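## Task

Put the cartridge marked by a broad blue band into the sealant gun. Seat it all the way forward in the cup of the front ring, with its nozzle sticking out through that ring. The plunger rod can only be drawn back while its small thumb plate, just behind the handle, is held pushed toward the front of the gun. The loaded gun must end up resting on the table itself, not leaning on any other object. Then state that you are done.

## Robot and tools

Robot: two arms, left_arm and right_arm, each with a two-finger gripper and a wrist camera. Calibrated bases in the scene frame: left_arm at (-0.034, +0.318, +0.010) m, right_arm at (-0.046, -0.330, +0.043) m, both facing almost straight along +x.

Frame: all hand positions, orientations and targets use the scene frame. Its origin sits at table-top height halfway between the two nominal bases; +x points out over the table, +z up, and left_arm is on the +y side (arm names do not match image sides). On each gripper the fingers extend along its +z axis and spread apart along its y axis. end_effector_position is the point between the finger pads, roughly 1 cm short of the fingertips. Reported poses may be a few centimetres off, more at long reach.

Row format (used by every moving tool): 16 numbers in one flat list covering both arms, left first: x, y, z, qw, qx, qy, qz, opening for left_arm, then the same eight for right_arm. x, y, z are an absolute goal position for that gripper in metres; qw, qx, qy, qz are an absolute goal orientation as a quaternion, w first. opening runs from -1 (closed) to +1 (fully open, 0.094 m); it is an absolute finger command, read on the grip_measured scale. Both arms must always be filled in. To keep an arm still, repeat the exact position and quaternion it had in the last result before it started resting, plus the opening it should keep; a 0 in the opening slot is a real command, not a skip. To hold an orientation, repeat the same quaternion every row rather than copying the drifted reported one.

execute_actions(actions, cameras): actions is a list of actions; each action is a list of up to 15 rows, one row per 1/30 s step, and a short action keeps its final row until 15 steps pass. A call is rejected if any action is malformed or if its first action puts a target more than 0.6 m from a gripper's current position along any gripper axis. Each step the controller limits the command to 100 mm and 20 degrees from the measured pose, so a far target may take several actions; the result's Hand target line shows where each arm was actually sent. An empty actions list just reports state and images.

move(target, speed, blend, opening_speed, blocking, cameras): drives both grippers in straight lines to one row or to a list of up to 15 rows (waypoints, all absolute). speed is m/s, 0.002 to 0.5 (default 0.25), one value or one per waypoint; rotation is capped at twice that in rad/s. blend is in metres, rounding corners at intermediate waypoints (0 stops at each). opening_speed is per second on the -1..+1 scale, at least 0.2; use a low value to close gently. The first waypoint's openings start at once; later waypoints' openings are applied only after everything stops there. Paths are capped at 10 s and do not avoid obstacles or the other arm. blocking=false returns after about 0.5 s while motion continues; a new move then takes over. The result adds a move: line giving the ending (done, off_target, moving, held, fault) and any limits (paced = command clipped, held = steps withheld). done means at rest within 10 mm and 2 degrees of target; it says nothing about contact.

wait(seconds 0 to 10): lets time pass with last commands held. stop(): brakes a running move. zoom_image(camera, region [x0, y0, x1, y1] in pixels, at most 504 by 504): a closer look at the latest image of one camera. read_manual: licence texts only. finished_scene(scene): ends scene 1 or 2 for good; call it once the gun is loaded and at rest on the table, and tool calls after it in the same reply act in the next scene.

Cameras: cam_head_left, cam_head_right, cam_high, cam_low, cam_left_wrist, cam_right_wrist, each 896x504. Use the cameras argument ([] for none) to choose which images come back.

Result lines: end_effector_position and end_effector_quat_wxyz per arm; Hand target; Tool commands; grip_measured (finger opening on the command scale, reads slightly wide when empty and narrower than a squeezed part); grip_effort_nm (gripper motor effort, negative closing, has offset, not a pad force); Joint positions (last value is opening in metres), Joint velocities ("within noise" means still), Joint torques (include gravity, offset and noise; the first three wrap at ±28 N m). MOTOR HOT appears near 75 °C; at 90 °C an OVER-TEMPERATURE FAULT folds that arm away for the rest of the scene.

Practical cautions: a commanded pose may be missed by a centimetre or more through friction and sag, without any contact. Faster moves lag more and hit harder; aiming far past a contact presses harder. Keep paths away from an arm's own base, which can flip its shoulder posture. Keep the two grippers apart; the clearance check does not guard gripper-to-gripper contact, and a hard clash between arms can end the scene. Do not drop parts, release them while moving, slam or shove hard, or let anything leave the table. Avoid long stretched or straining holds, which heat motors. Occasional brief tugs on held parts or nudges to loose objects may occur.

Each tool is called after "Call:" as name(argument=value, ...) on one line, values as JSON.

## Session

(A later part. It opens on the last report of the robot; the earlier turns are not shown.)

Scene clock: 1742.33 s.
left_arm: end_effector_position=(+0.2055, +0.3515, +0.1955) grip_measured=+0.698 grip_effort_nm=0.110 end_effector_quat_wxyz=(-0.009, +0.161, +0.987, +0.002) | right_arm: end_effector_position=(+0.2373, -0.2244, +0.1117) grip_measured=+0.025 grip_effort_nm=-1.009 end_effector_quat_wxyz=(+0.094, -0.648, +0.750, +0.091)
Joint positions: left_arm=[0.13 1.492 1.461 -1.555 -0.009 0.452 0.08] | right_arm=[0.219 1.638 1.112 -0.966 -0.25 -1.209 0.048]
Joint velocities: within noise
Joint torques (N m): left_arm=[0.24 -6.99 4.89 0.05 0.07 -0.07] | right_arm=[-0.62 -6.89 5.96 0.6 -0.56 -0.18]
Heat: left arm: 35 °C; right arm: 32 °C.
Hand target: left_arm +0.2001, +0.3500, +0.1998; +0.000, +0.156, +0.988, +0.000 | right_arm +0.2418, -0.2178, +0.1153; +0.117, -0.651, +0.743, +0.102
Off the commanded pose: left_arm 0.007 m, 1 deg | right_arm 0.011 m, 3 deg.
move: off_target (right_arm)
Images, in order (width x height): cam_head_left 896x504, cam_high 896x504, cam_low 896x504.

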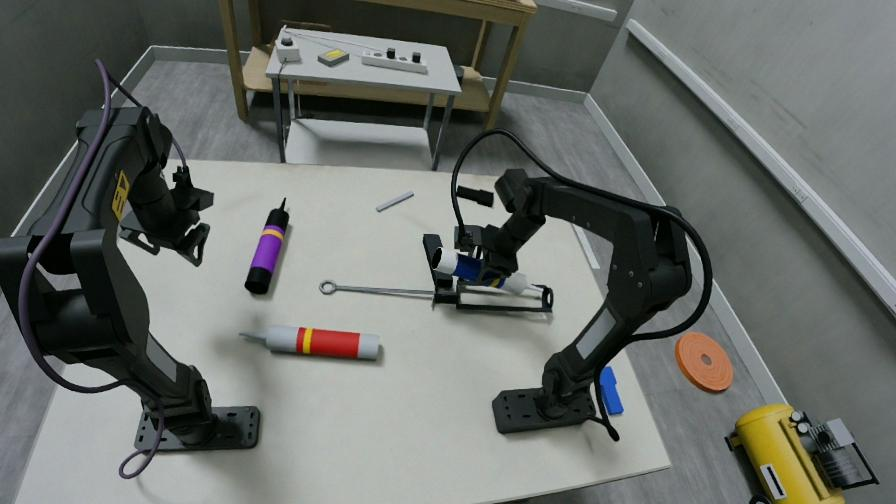

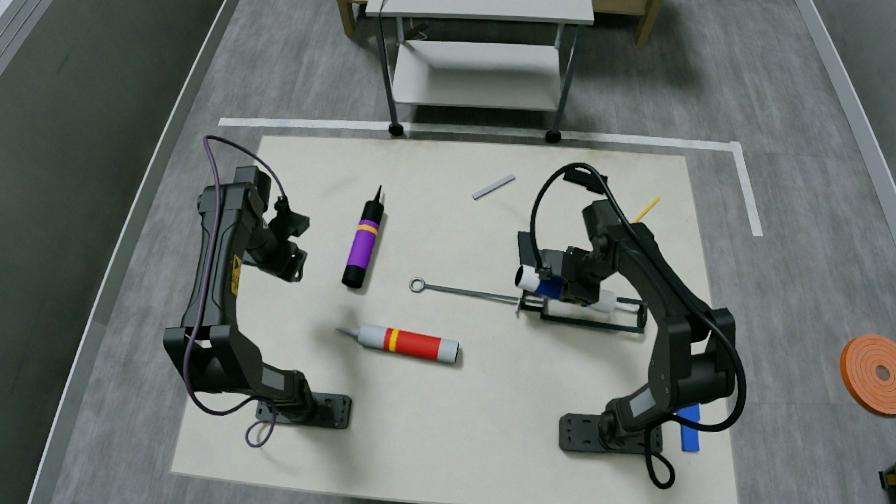

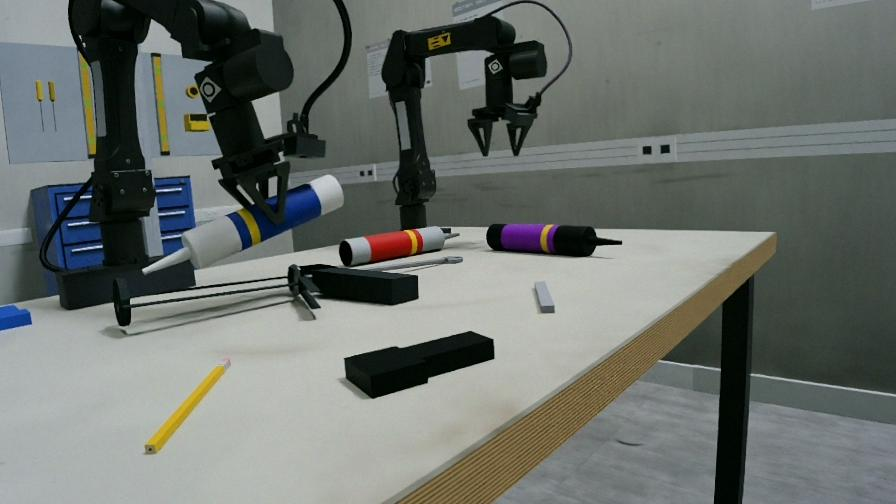

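Call:
move(target=[[0.2000, 0.3500, 0.2000, 0, 0.1564, 0.9877, 0, 0.7, 0.2425, -0.2150, 0.086, 0.1171, -0.6545, 0.7398, 0.1036, -0.1]], speed=0.06, cameras=["cam_low","cam_high","cam_head_left"])

Call:
zoom_image(camera="cam_head_left", region=[400, 220, 600, 330])

Call:
zoom_image(camera="cam_high", region=[500, 240, 680, 350])

Call:
zoom_image(camera="cam_low", region=[90, 200, 270, 350])

Scene clock: 1765.50 s.
left_arm: end_effector_position=(+0.2055, +0.3515, +0.1955) grip_measured=+0.698 grip_effort_nm=0.115 end_effector_quat_wxyz=(-0.009, +0.161, +0.987, +0.002) | right_arm: end_effector_position=(+0.2385, -0.2239, +0.0827) grip_measured=+0.025 grip_effort_nm=-1.009 end_effector_quat_wxyz=(+0.094, -0.649, +0.749, +0.092)
Joint positions: left_arm=[0.13 1.492 1.461 -1.555 -0.009 0.452 0.08] | right_arm=[0.219 1.682 1.038 -0.85 -0.252 -1.212 0.048]
Joint velocities: within noise
Joint torques (N m): left_arm=[0.27 -7.1 4.92 0.08 0.09 -0.07] | right_arm=[0.01 -7.02 5.74 0.6 -0.55 -0.18]
Heat: left arm: 35 °C; right arm: 30 °C.
Hand target: left_arm +0.2001, +0.3500, +0.1998; +0.000, +0.156, +0.988, +0.000 | right_arm +0.2421, -0.2153, +0.0859; +0.116, -0.655, +0.740, +0.104
Off the commanded pose: left_arm 0.007 m, 1 deg | right_arm 0.010 m, 3 deg.
move: off_target (right_arm)
Images, in order (width x height): cam_head_left 896x504, cam_high 896x504, cam_low 896x504.

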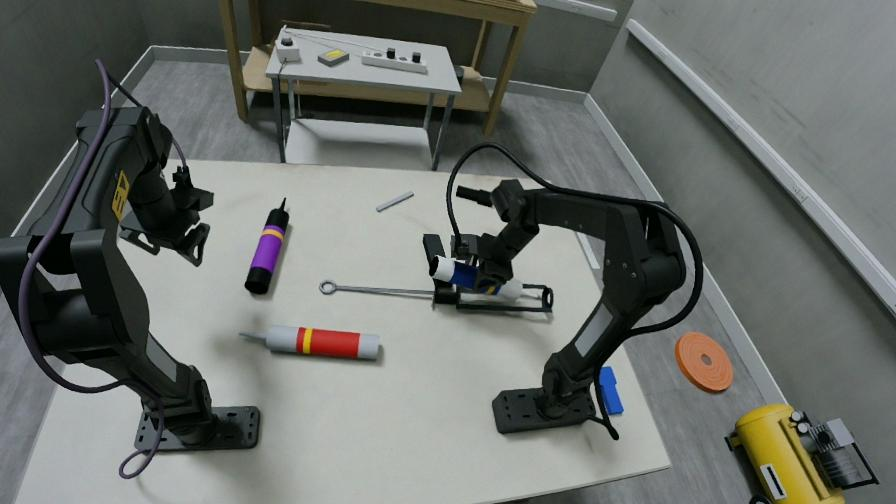

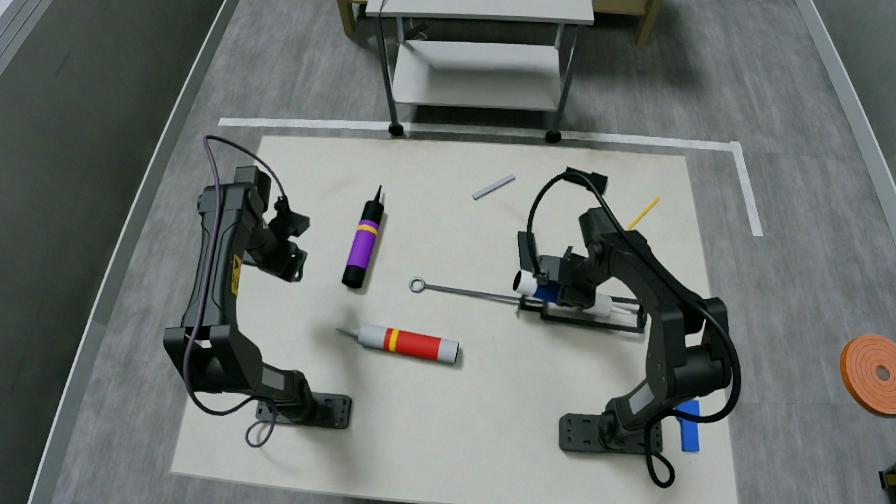

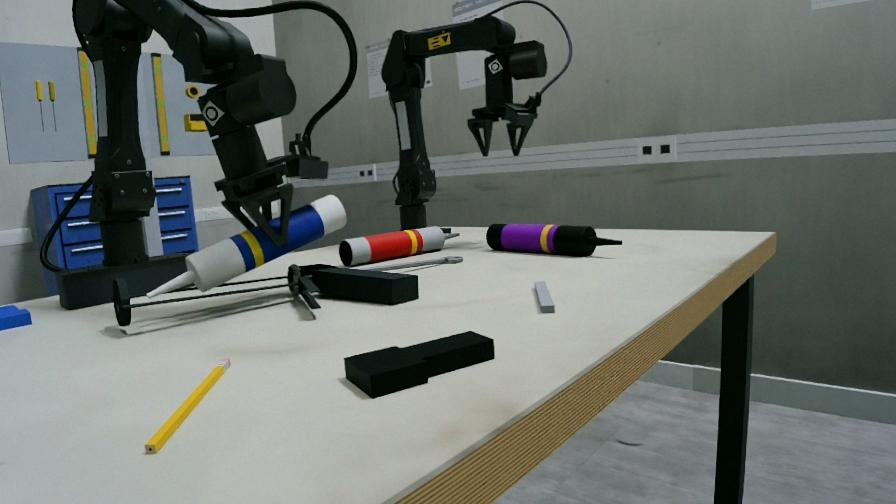

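Scaled by 2.520 from the camera's 896x504 image, which has a finer 1280x720 frame.

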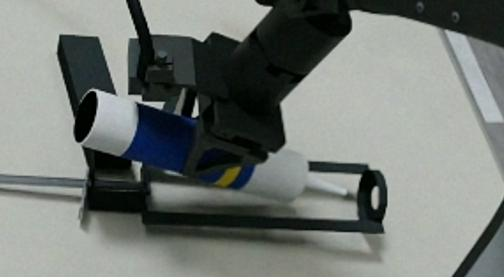

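Scaled by 2.800 from the camera's 896x504 image, which has a finer 1280x720 frame.

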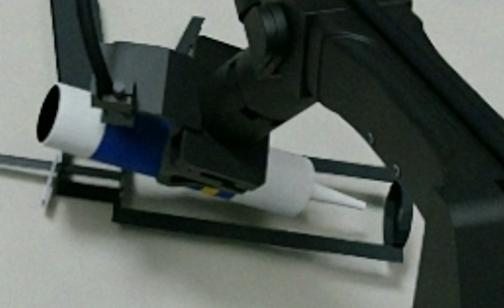

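Scaled by 2.800 from the camera's 896x504 image, which has a finer 1280x720 frame.

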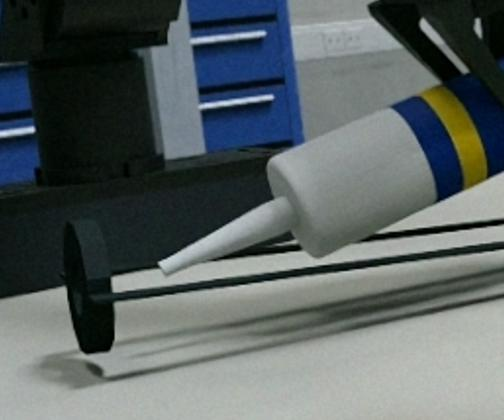

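Call:
move(target=[[0.2000, 0.3500, 0.2000, 0, 0.1564, 0.9877, 0, 0.7, 0.2350, -0.2530, 0.0760, 0.1171, -0.6545, 0.7398, 0.1036, -0.1]], speed=0.05, cameras=["cam_low","cam_high","cam_head_left"])

Call:
zoom_image(camera="cam_head_left", region=[400, 220, 600, 330])

Call:
zoom_image(camera="cam_high", region=[500, 240, 680, 350])

Call:
zoom_image(camera="cam_low", region=[90, 200, 270, 350])

Scene clock: 1790.00 s.
left_arm: end_effector_position=(+0.2055, +0.3515, +0.1955) grip_measured=+0.698 grip_effort_nm=0.115 end_effector_quat_wxyz=(-0.009, +0.161, +0.987, +0.002) | right_arm: end_effector_position=(+0.2296, -0.2562, +0.0685) grip_measured=+0.025 grip_effort_nm=-1.009 end_effector_quat_wxyz=(+0.090, -0.653, +0.745, +0.101)
Joint positions: left_arm=[0.13 1.492 1.461 -1.555 -0.009 0.451 0.08] | right_arm=[0.102 1.682 0.975 -0.837 -0.27 -1.347 0.048]
Joint velocities: within noise
Joint torques (N m): left_arm=[0.38 -7.06 5.05 0.06 0.05 -0.07] | right_arm=[-0.7 -8.61 5.3 0.41 -0.51 -0.18]
Heat: left arm: 35 °C; right arm: 31 °C.
Hand target: left_arm +0.2001, +0.3500, +0.1998; +0.000, +0.156, +0.988, +0.000 | right_arm +0.2341, -0.2515, +0.0762; +0.117, -0.656, +0.738, +0.105
Off the commanded pose: left_arm 0.007 m, 1 deg | right_arm 0.010 m, 3 deg.
move: off_target (right_arm)
Images, in order (width x height): cam_head_left 896x504, cam_high 896x504, cam_low 896x504.

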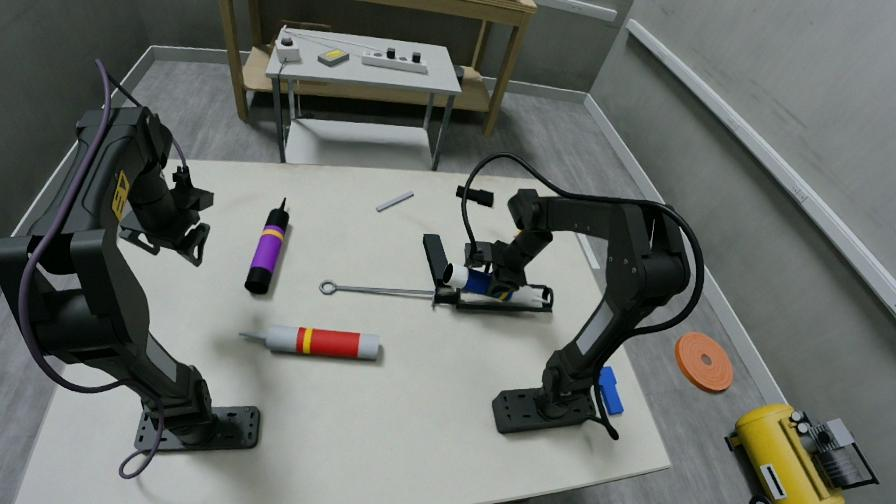

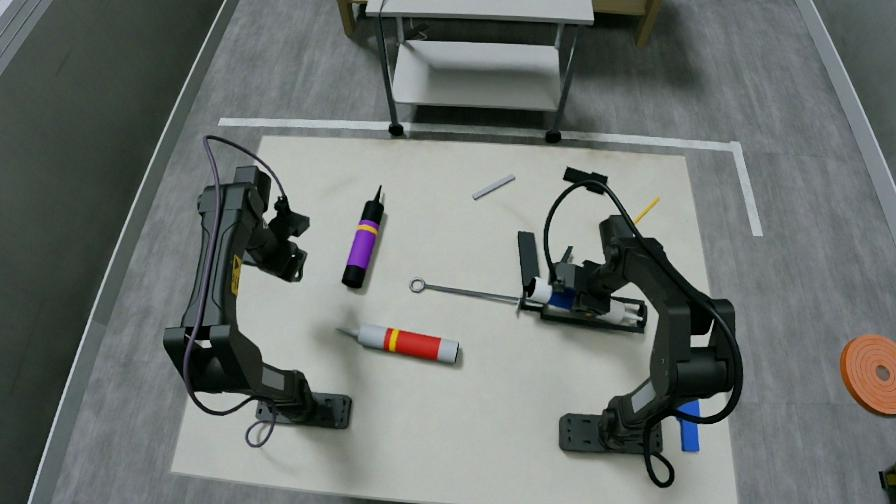

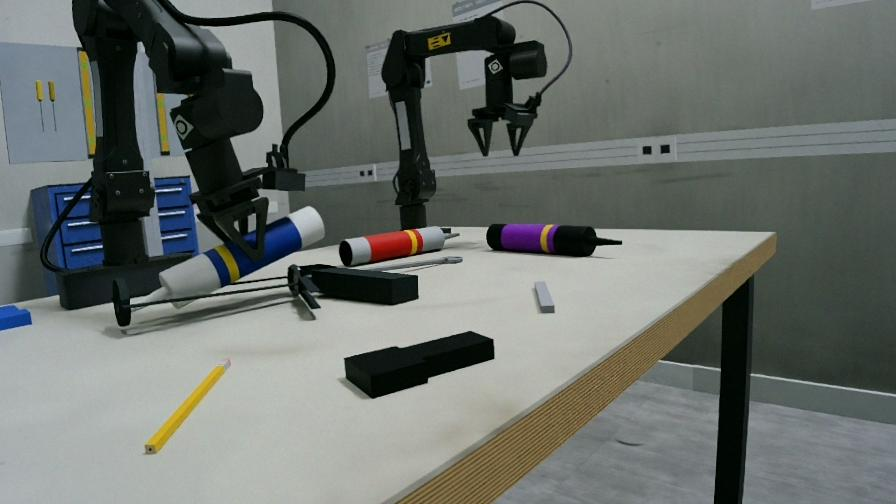

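Scaled by 2.520 from the camera's 896x504 image, which has a finer 1280x720 frame.

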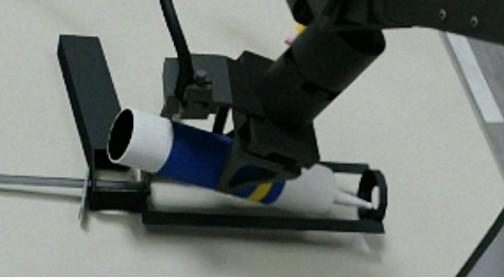

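Scaled by 2.800 from the camera's 896x504 image, which has a finer 1280x720 frame.

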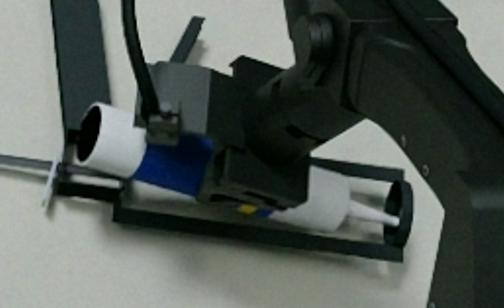

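Scaled by 2.800 from the camera's 896x504 image, which has a finer 1280x720 frame.

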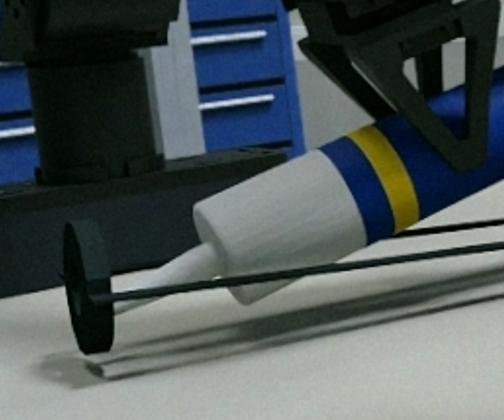

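Call:
execute_actions(actions=[])

Scene clock: 1826.90 s.
left_arm: end_effector_position=(+0.2055, +0.3515, +0.1955) grip_measured=+0.698 grip_effort_nm=0.115 end_effector_quat_wxyz=(-0.009, +0.161, +0.987, +0.002) | right_arm: end_effector_position=(+0.2296, -0.2562, +0.0685) grip_measured=+0.025 grip_effort_nm=-1.009 end_effector_quat_wxyz=(+0.090, -0.653, +0.745, +0.101)
Joint positions: left_arm=[0.13 1.492 1.461 -1.555 -0.009 0.451 0.08] | right_arm=[0.102 1.682 0.975 -0.837 -0.27 -1.347 0.048]
Joint velocities: within noise
Joint torques (N m): left_arm=[0.24 -7.16 5.01 0.04 0.09 -0.07] | right_arm=[-0.7 -8.61 5.3 0.4 -0.51 -0.18]
Heat: left arm: 35 °C; right arm: 32 °C.
Hand target: left_arm +0.2001, +0.3500, +0.1998; +0.000, +0.156, +0.988, +0.000 | right_arm +0.2341, -0.2515, +0.0762; +0.117, -0.656, +0.738, +0.105
Tool commands: left_gripper/opening=+0.7 right_gripper/opening=-0.1
Off the commanded pose: left_arm 0.007 m, 1 deg | right_arm 0.010 m, 3 deg.
camera_calibration:
cam_left_wrist: T_world_to_cam=[[-0.308061, -0.951326, -0.00876407, 0.398201], [-0.833853, 0.265563, 0.483906, 0.0183575], [-0.458025, 0.156381, -0.875076, 0.298773], [0, 0, 0, 1]] pos_world=[0.274823, 0.327222, 0.256055]
cam_right_wrist: T_world_to_cam=[[0.989553, -0.141601, -0.0271056, -0.261262], [-0.13613, -0.979608, 0.147775, -0.189691], [-0.0474778, -0.142541, -0.98865, 0.124719], [0, 0, 0, 1]] pos_world=[0.238632, -0.20504, 0.144253]

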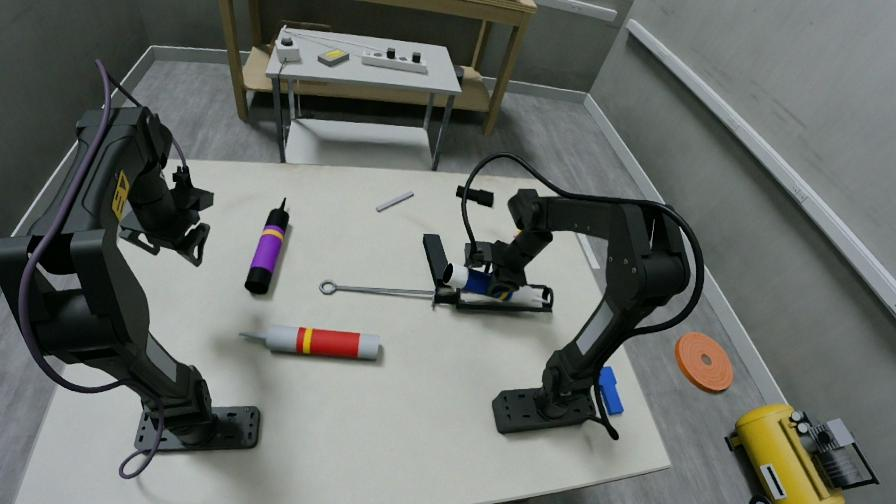

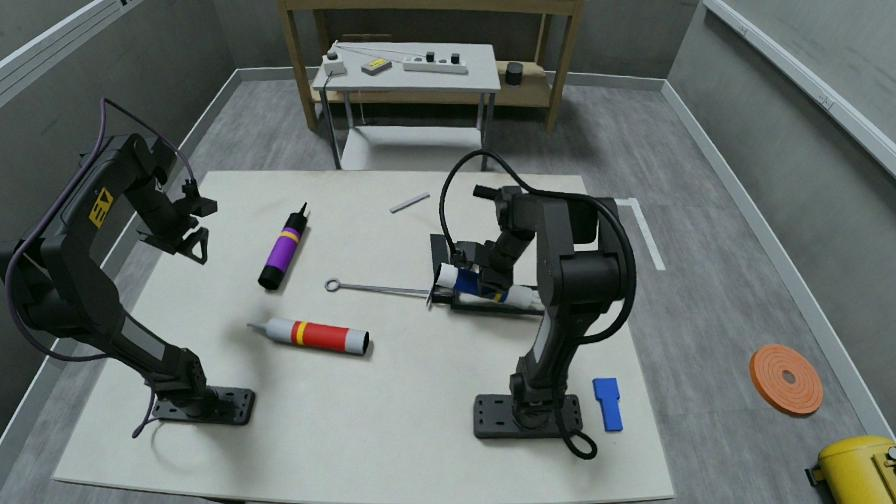

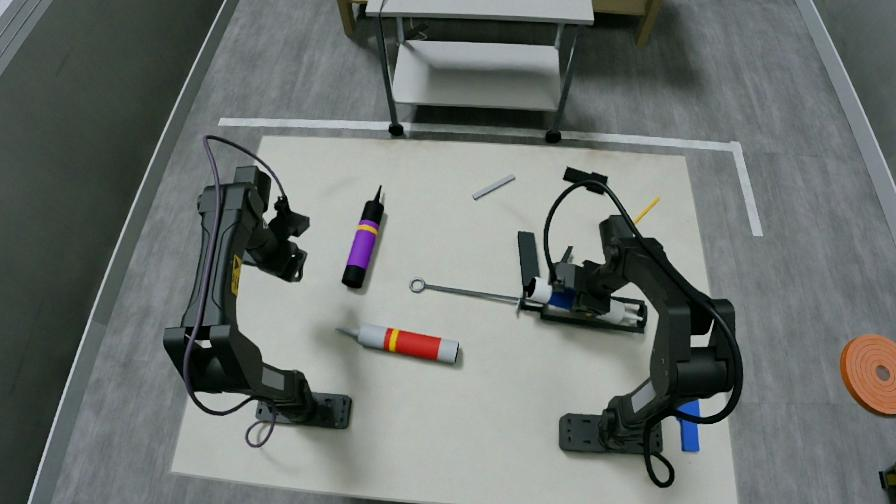

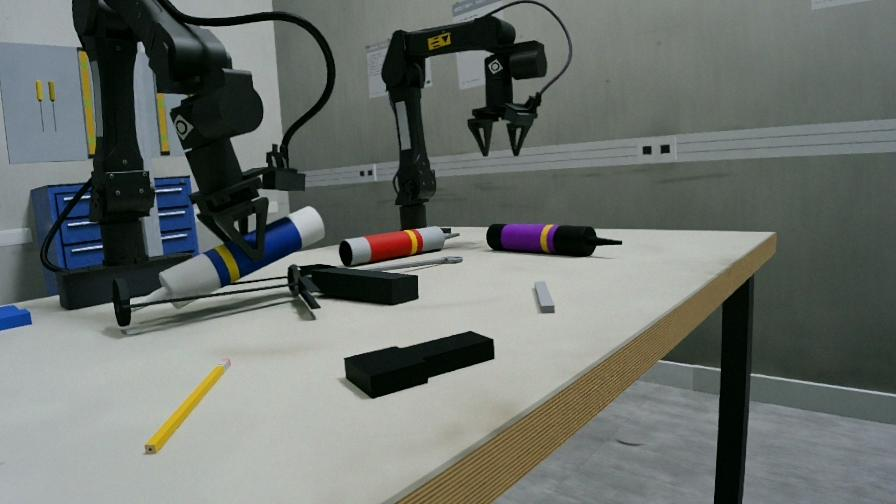

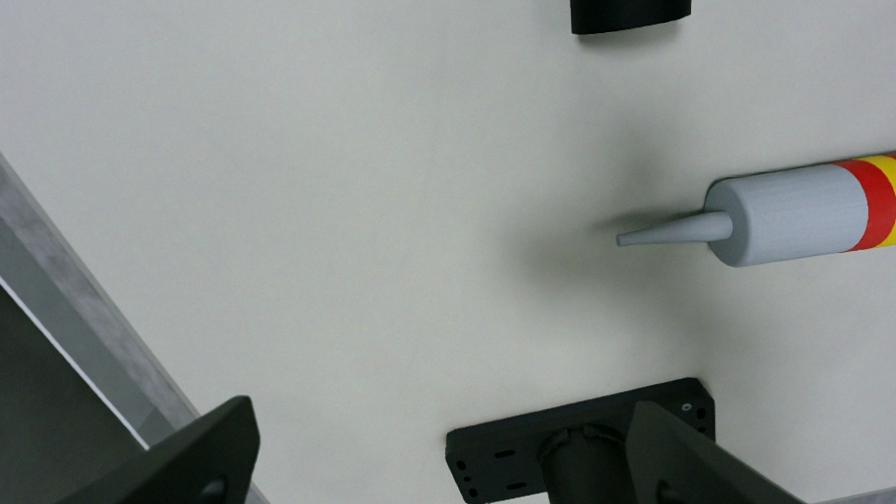

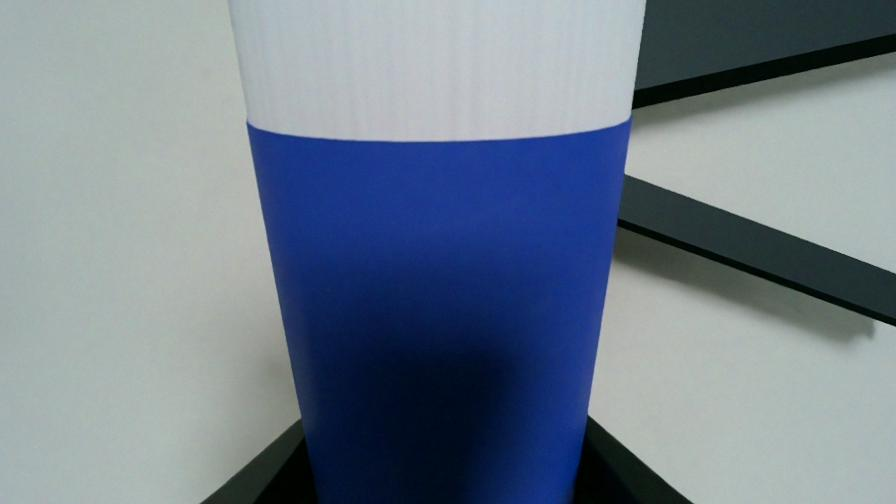

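Call:
zoom_image(camera="cam_high", region=[500, 240, 680, 350])

Call:
zoom_image(camera="cam_low", region=[90, 200, 270, 350])

Scaled by 2.800 from the camera's 896x504 image, which has a finer 1280x720 frame.

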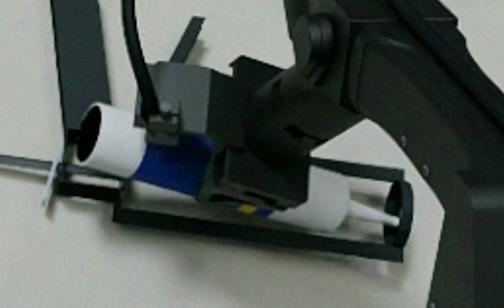

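Scaled by 2.800 from the camera's 896x504 image, which has a finer 1280x720 frame.

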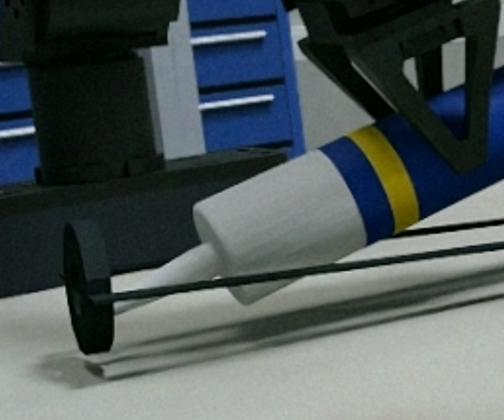

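Call:
move(target=[0.2, 0.35, 0.2, 0, 0.1564, 0.9877, 0, 0.7, 0.2385, -0.251, 0.083, 0.1171, -0.6545, 0.7398, 0.1036, -0.1], speed=0.03, cameras=["cam_high","cam_low","cam_head_left"])

Call:
zoom_image(camera="cam_high", region=[500, 240, 680, 350])

Call:
zoom_image(camera="cam_low", region=[90, 200, 270, 350])

Call:
zoom_image(camera="cam_head_left", region=[400, 220, 600, 330])

Scene clock: 1857.90 s.
left_arm: end_effector_position=(+0.2055, +0.3515, +0.1955) grip_measured=+0.698 grip_effort_nm=0.115 end_effector_quat_wxyz=(-0.009, +0.161, +0.987, +0.002) | right_arm: end_effector_position=(+0.2296, -0.2562, +0.0685) grip_measured=+0.025 grip_effort_nm=-1.009 end_effector_quat_wxyz=(+0.090, -0.653, +0.745, +0.101)
Joint positions: left_arm=[0.13 1.492 1.461 -1.555 -0.009 0.451 0.08] | right_arm=[0.102 1.682 0.975 -0.837 -0.27 -1.347 0.048]
Joint velocities: within noise
Joint torques (N m): left_arm=[0.28 -7.17 5.01 0.08 0.08 -0.07] | right_arm=[-0.61 -8.43 8.01 0.12 -0.49 -0.11]
Heat: left arm: 34 °C; right arm: 32 °C.
Hand target: left_arm +0.2001, +0.3500, +0.1998; +0.000, +0.156, +0.988, +0.000 | right_arm +0.2384, -0.2512, +0.0827; +0.117, -0.655, +0.740, +0.103
Off the commanded pose: left_arm 0.007 m, 1 deg | right_arm 0.018 m, 3 deg.
move: off_target (right_arm)
Images, in order (width x height): cam_head_left 896x504, cam_high 896x504, cam_low 896x504.

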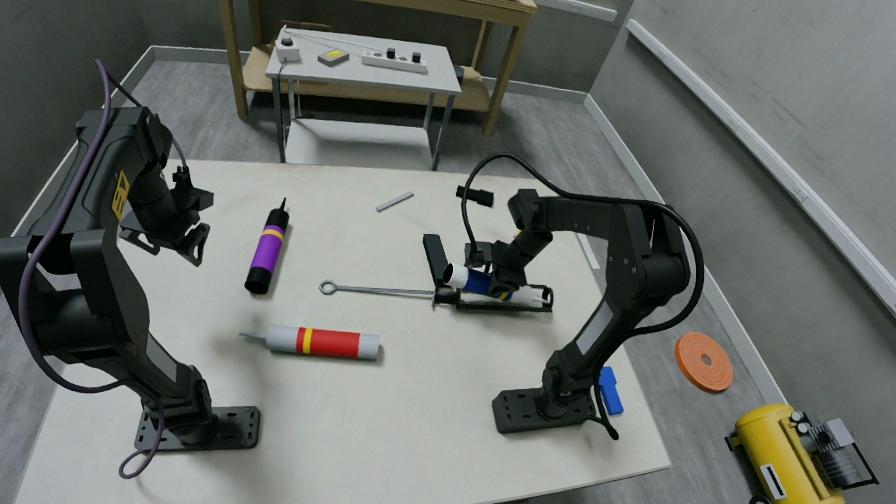

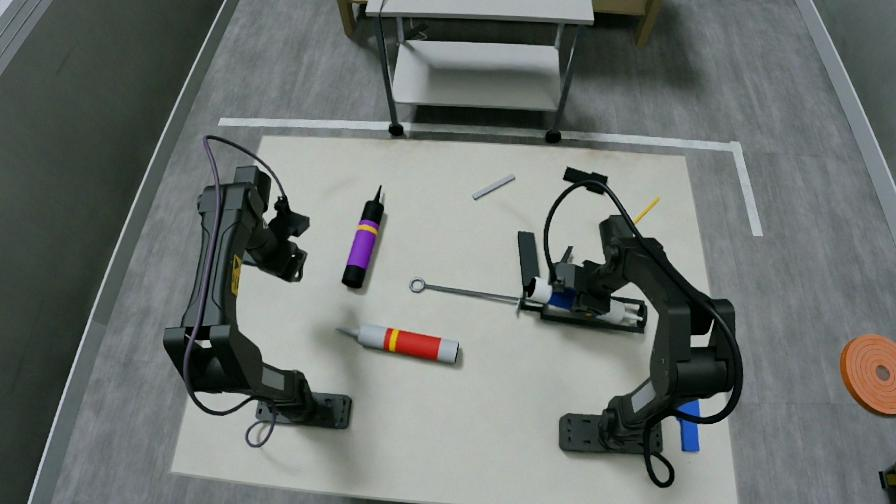

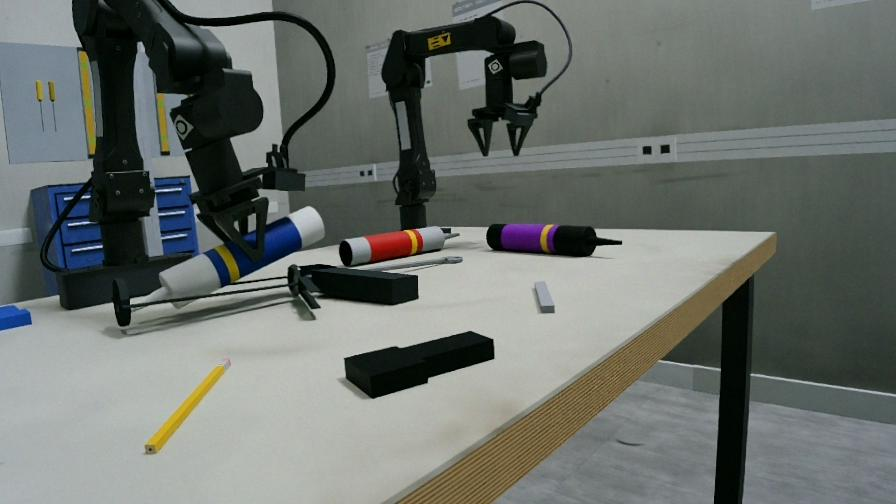

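Scaled by 2.800 from the camera's 896x504 image, which has a finer 1280x720 frame.

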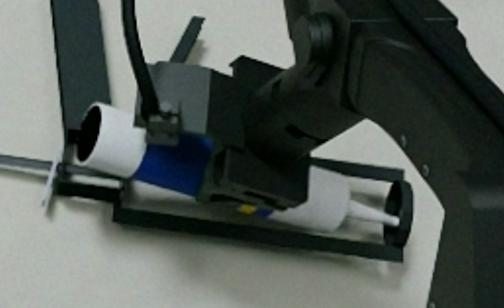

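Scaled by 2.800 from the camera's 896x504 image, which has a finer 1280x720 frame.

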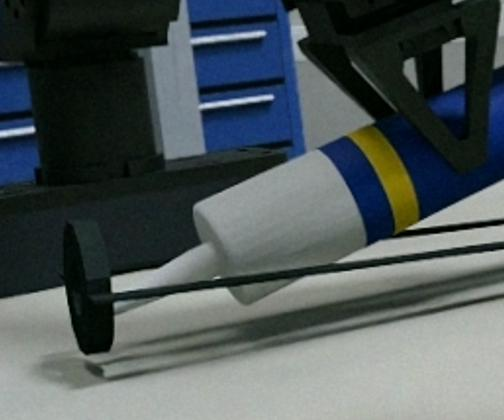

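Scaled by 2.520 from the camera's 896x504 image, which has a finer 1280x720 frame.

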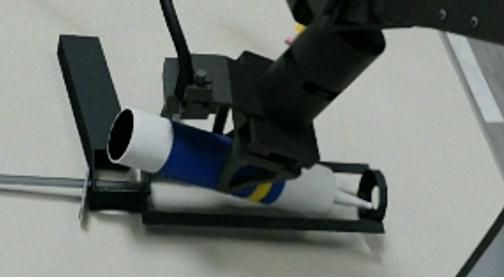

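Call:
move(target=[0.2, 0.35, 0.2, 0, 0.1564, 0.9877, 0, 0.7, 0.2385, -0.243, 0.092, 0.1171, -0.6545, 0.7398, 0.1036, -0.1], speed=0.03, cameras=["cam_high","cam_low","cam_head_left"])

Call:
zoom_image(camera="cam_high", region=[500, 240, 680, 350])

Call:
zoom_image(camera="cam_low", region=[90, 200, 270, 350])

Scene clock: 1867.90 s.
left_arm: end_effector_position=(+0.2055, +0.3515, +0.1955) grip_measured=+0.698 grip_effort_nm=0.115 end_effector_quat_wxyz=(-0.009, +0.161, +0.987, +0.002) | right_arm: end_effector_position=(+0.2280, -0.2507, +0.0712) grip_measured=+0.025 grip_effort_nm=-1.009 end_effector_quat_wxyz=(+0.086, -0.659, +0.740, +0.104)
Joint positions: left_arm=[0.13 1.492 1.461 -1.555 -0.009 0.451 0.08] | right_arm=[0.122 1.682 0.987 -0.856 -0.27 -1.342 0.048]
Joint velocities: within noise
Joint torques (N m): left_arm=[0.2 -6.98 4.93 0.06 0.07 -0.05] | right_arm=[0.57 -9.55 8.98 0.02 -0.48 0.13]
Heat: left arm: 34 °C; right arm: 32 °C.
Hand target: left_arm +0.2001, +0.3500, +0.1998; +0.000, +0.156, +0.988, +0.000 | right_arm +0.2377, -0.2416, +0.0912; +0.117, -0.657, +0.738, +0.104
Off the commanded pose: left_arm 0.007 m, 1 deg | right_arm 0.024 m, 4 deg.
move: off_target (right_arm)
Images, in order (width x height): cam_head_left 896x504, cam_high 896x504, cam_low 896x504.

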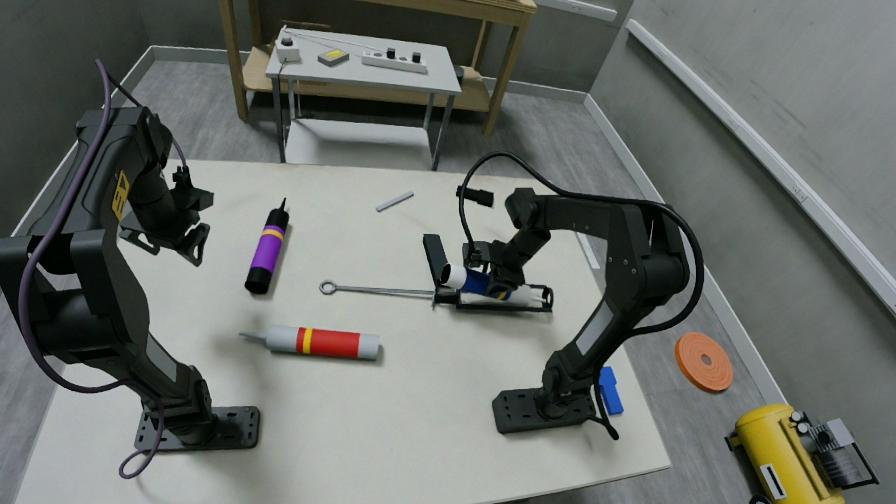

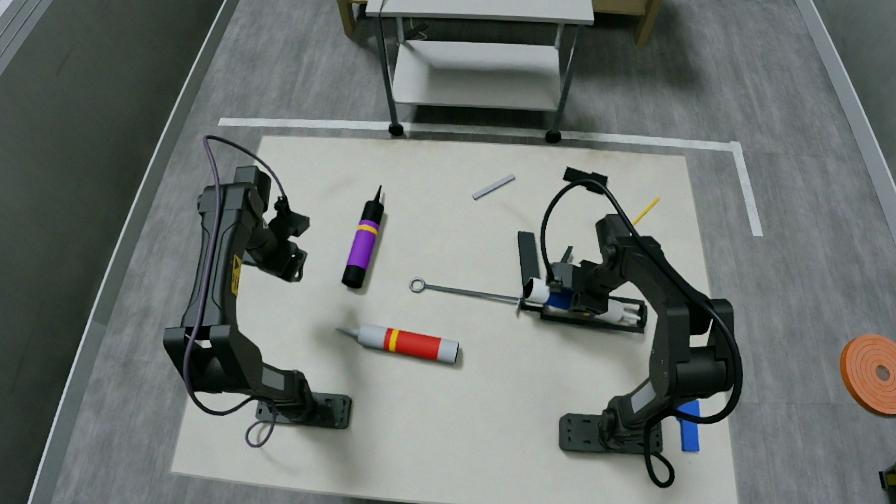

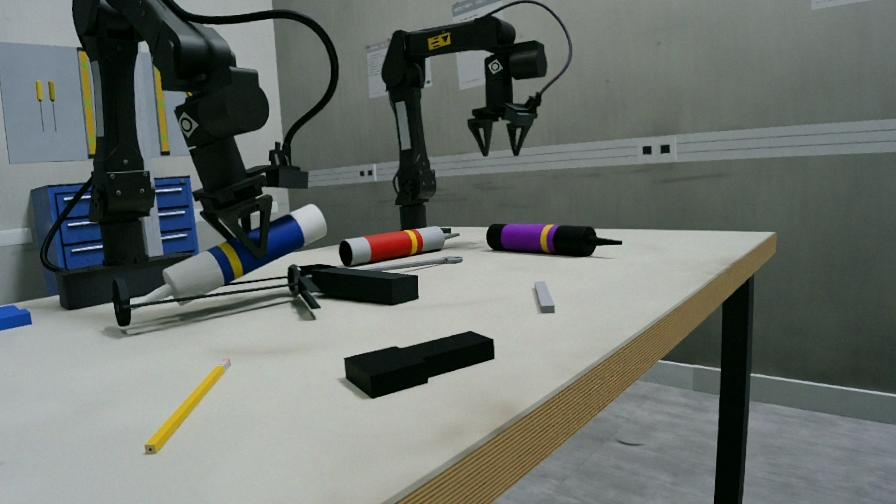

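Scaled by 2.800 from the camera's 896x504 image, which has a finer 1280x720 frame.

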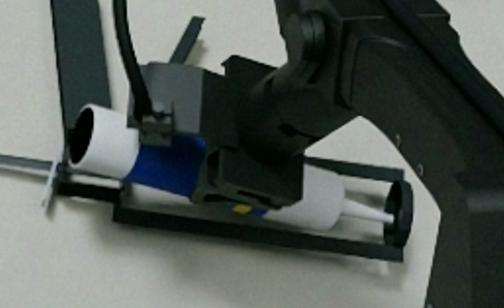

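Scaled by 2.800 from the camera's 896x504 image, which has a finer 1280x720 frame.

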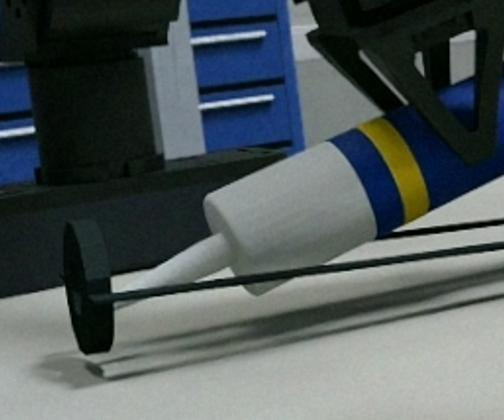

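Call:
move(target=[0.2, 0.35, 0.2, 0, 0.1564, 0.9877, 0, 0.7, 0.2385, -0.243, 0.095, 0.0978, -0.657, 0.7426, 0.0865, -0.1], speed=0.03, cameras=["cam_high","cam_low","cam_head_left"])

Call:
zoom_image(camera="cam_high", region=[500, 240, 680, 350])

Call:
zoom_image(camera="cam_low", region=[90, 200, 270, 350])

Scene clock: 1885.97 s.
left_arm: end_effector_position=(+0.2055, +0.3515, +0.1955) grip_measured=+0.698 grip_effort_nm=0.120 end_effector_quat_wxyz=(-0.009, +0.161, +0.987, +0.002) | right_arm: end_effector_position=(+0.2289, -0.2497, +0.0756) grip_measured=+0.025 grip_effort_nm=-1.004 end_effector_quat_wxyz=(+0.075, -0.656, +0.745, +0.096)
Joint positions: left_arm=[0.13 1.492 1.461 -1.555 -0.009 0.451 0.08] | right_arm=[0.142 1.682 1.012 -0.883 -0.243 -1.313 0.048]
Joint velocities: within noise
Joint torques (N m): left_arm=[0.29 -7.04 4.96 0.07 0.1 -0.05] | right_arm=[0.68 -9.54 9.1 0.01 -0.23 0.13]
Heat: left arm: 34 °C; right arm: 33 °C.
Hand target: left_arm +0.2001, +0.3500, +0.1998; +0.000, +0.156, +0.988, +0.000 | right_arm +0.2390, -0.2443, +0.0944; +0.099, -0.655, +0.744, +0.086
Off the commanded pose: left_arm 0.007 m, 1 deg | right_arm 0.023 m, 3 deg.
move: off_target (right_arm)
Images, in order (width x height): cam_head_left 896x504, cam_high 896x504, cam_low 896x504.

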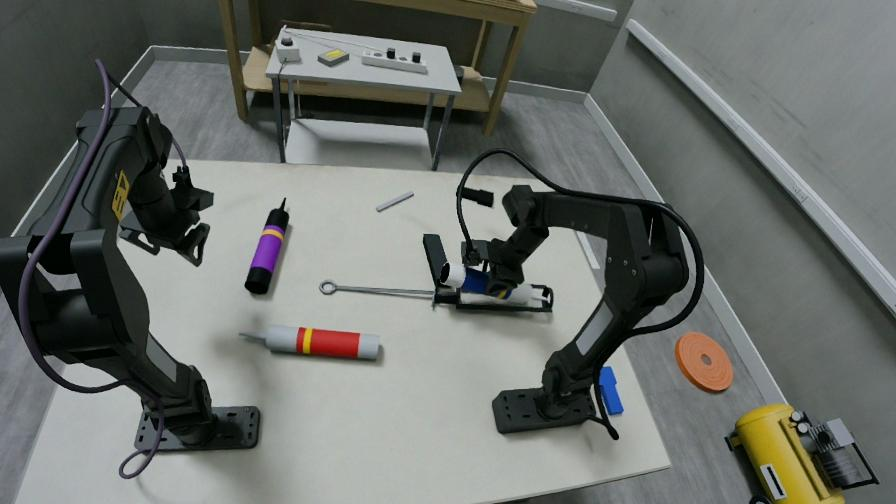

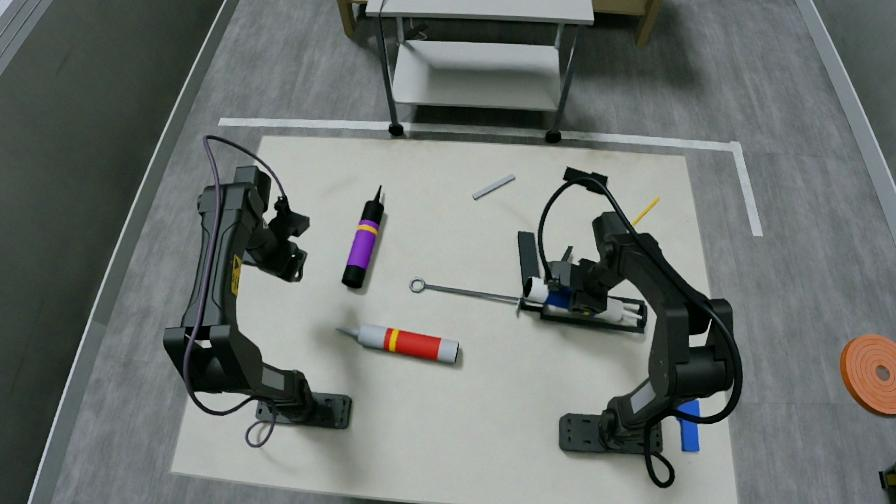

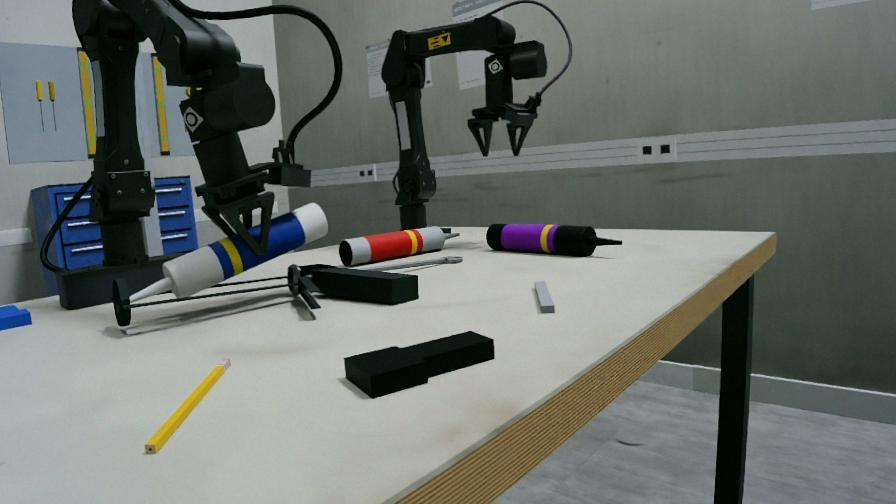

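Scaled by 2.800 from the camera's 896x504 image, which has a finer 1280x720 frame.

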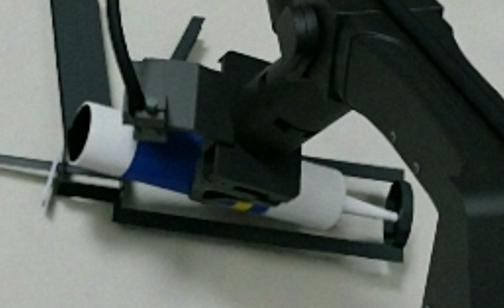

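Scaled by 2.800 from the camera's 896x504 image, which has a finer 1280x720 frame.

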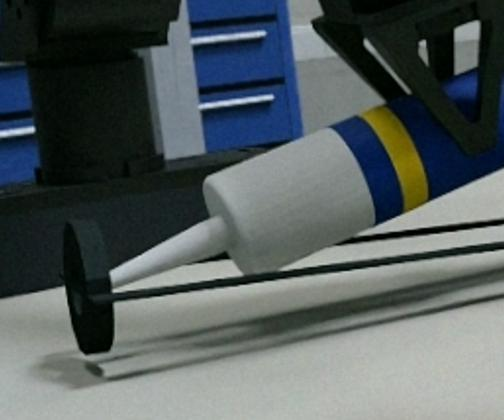

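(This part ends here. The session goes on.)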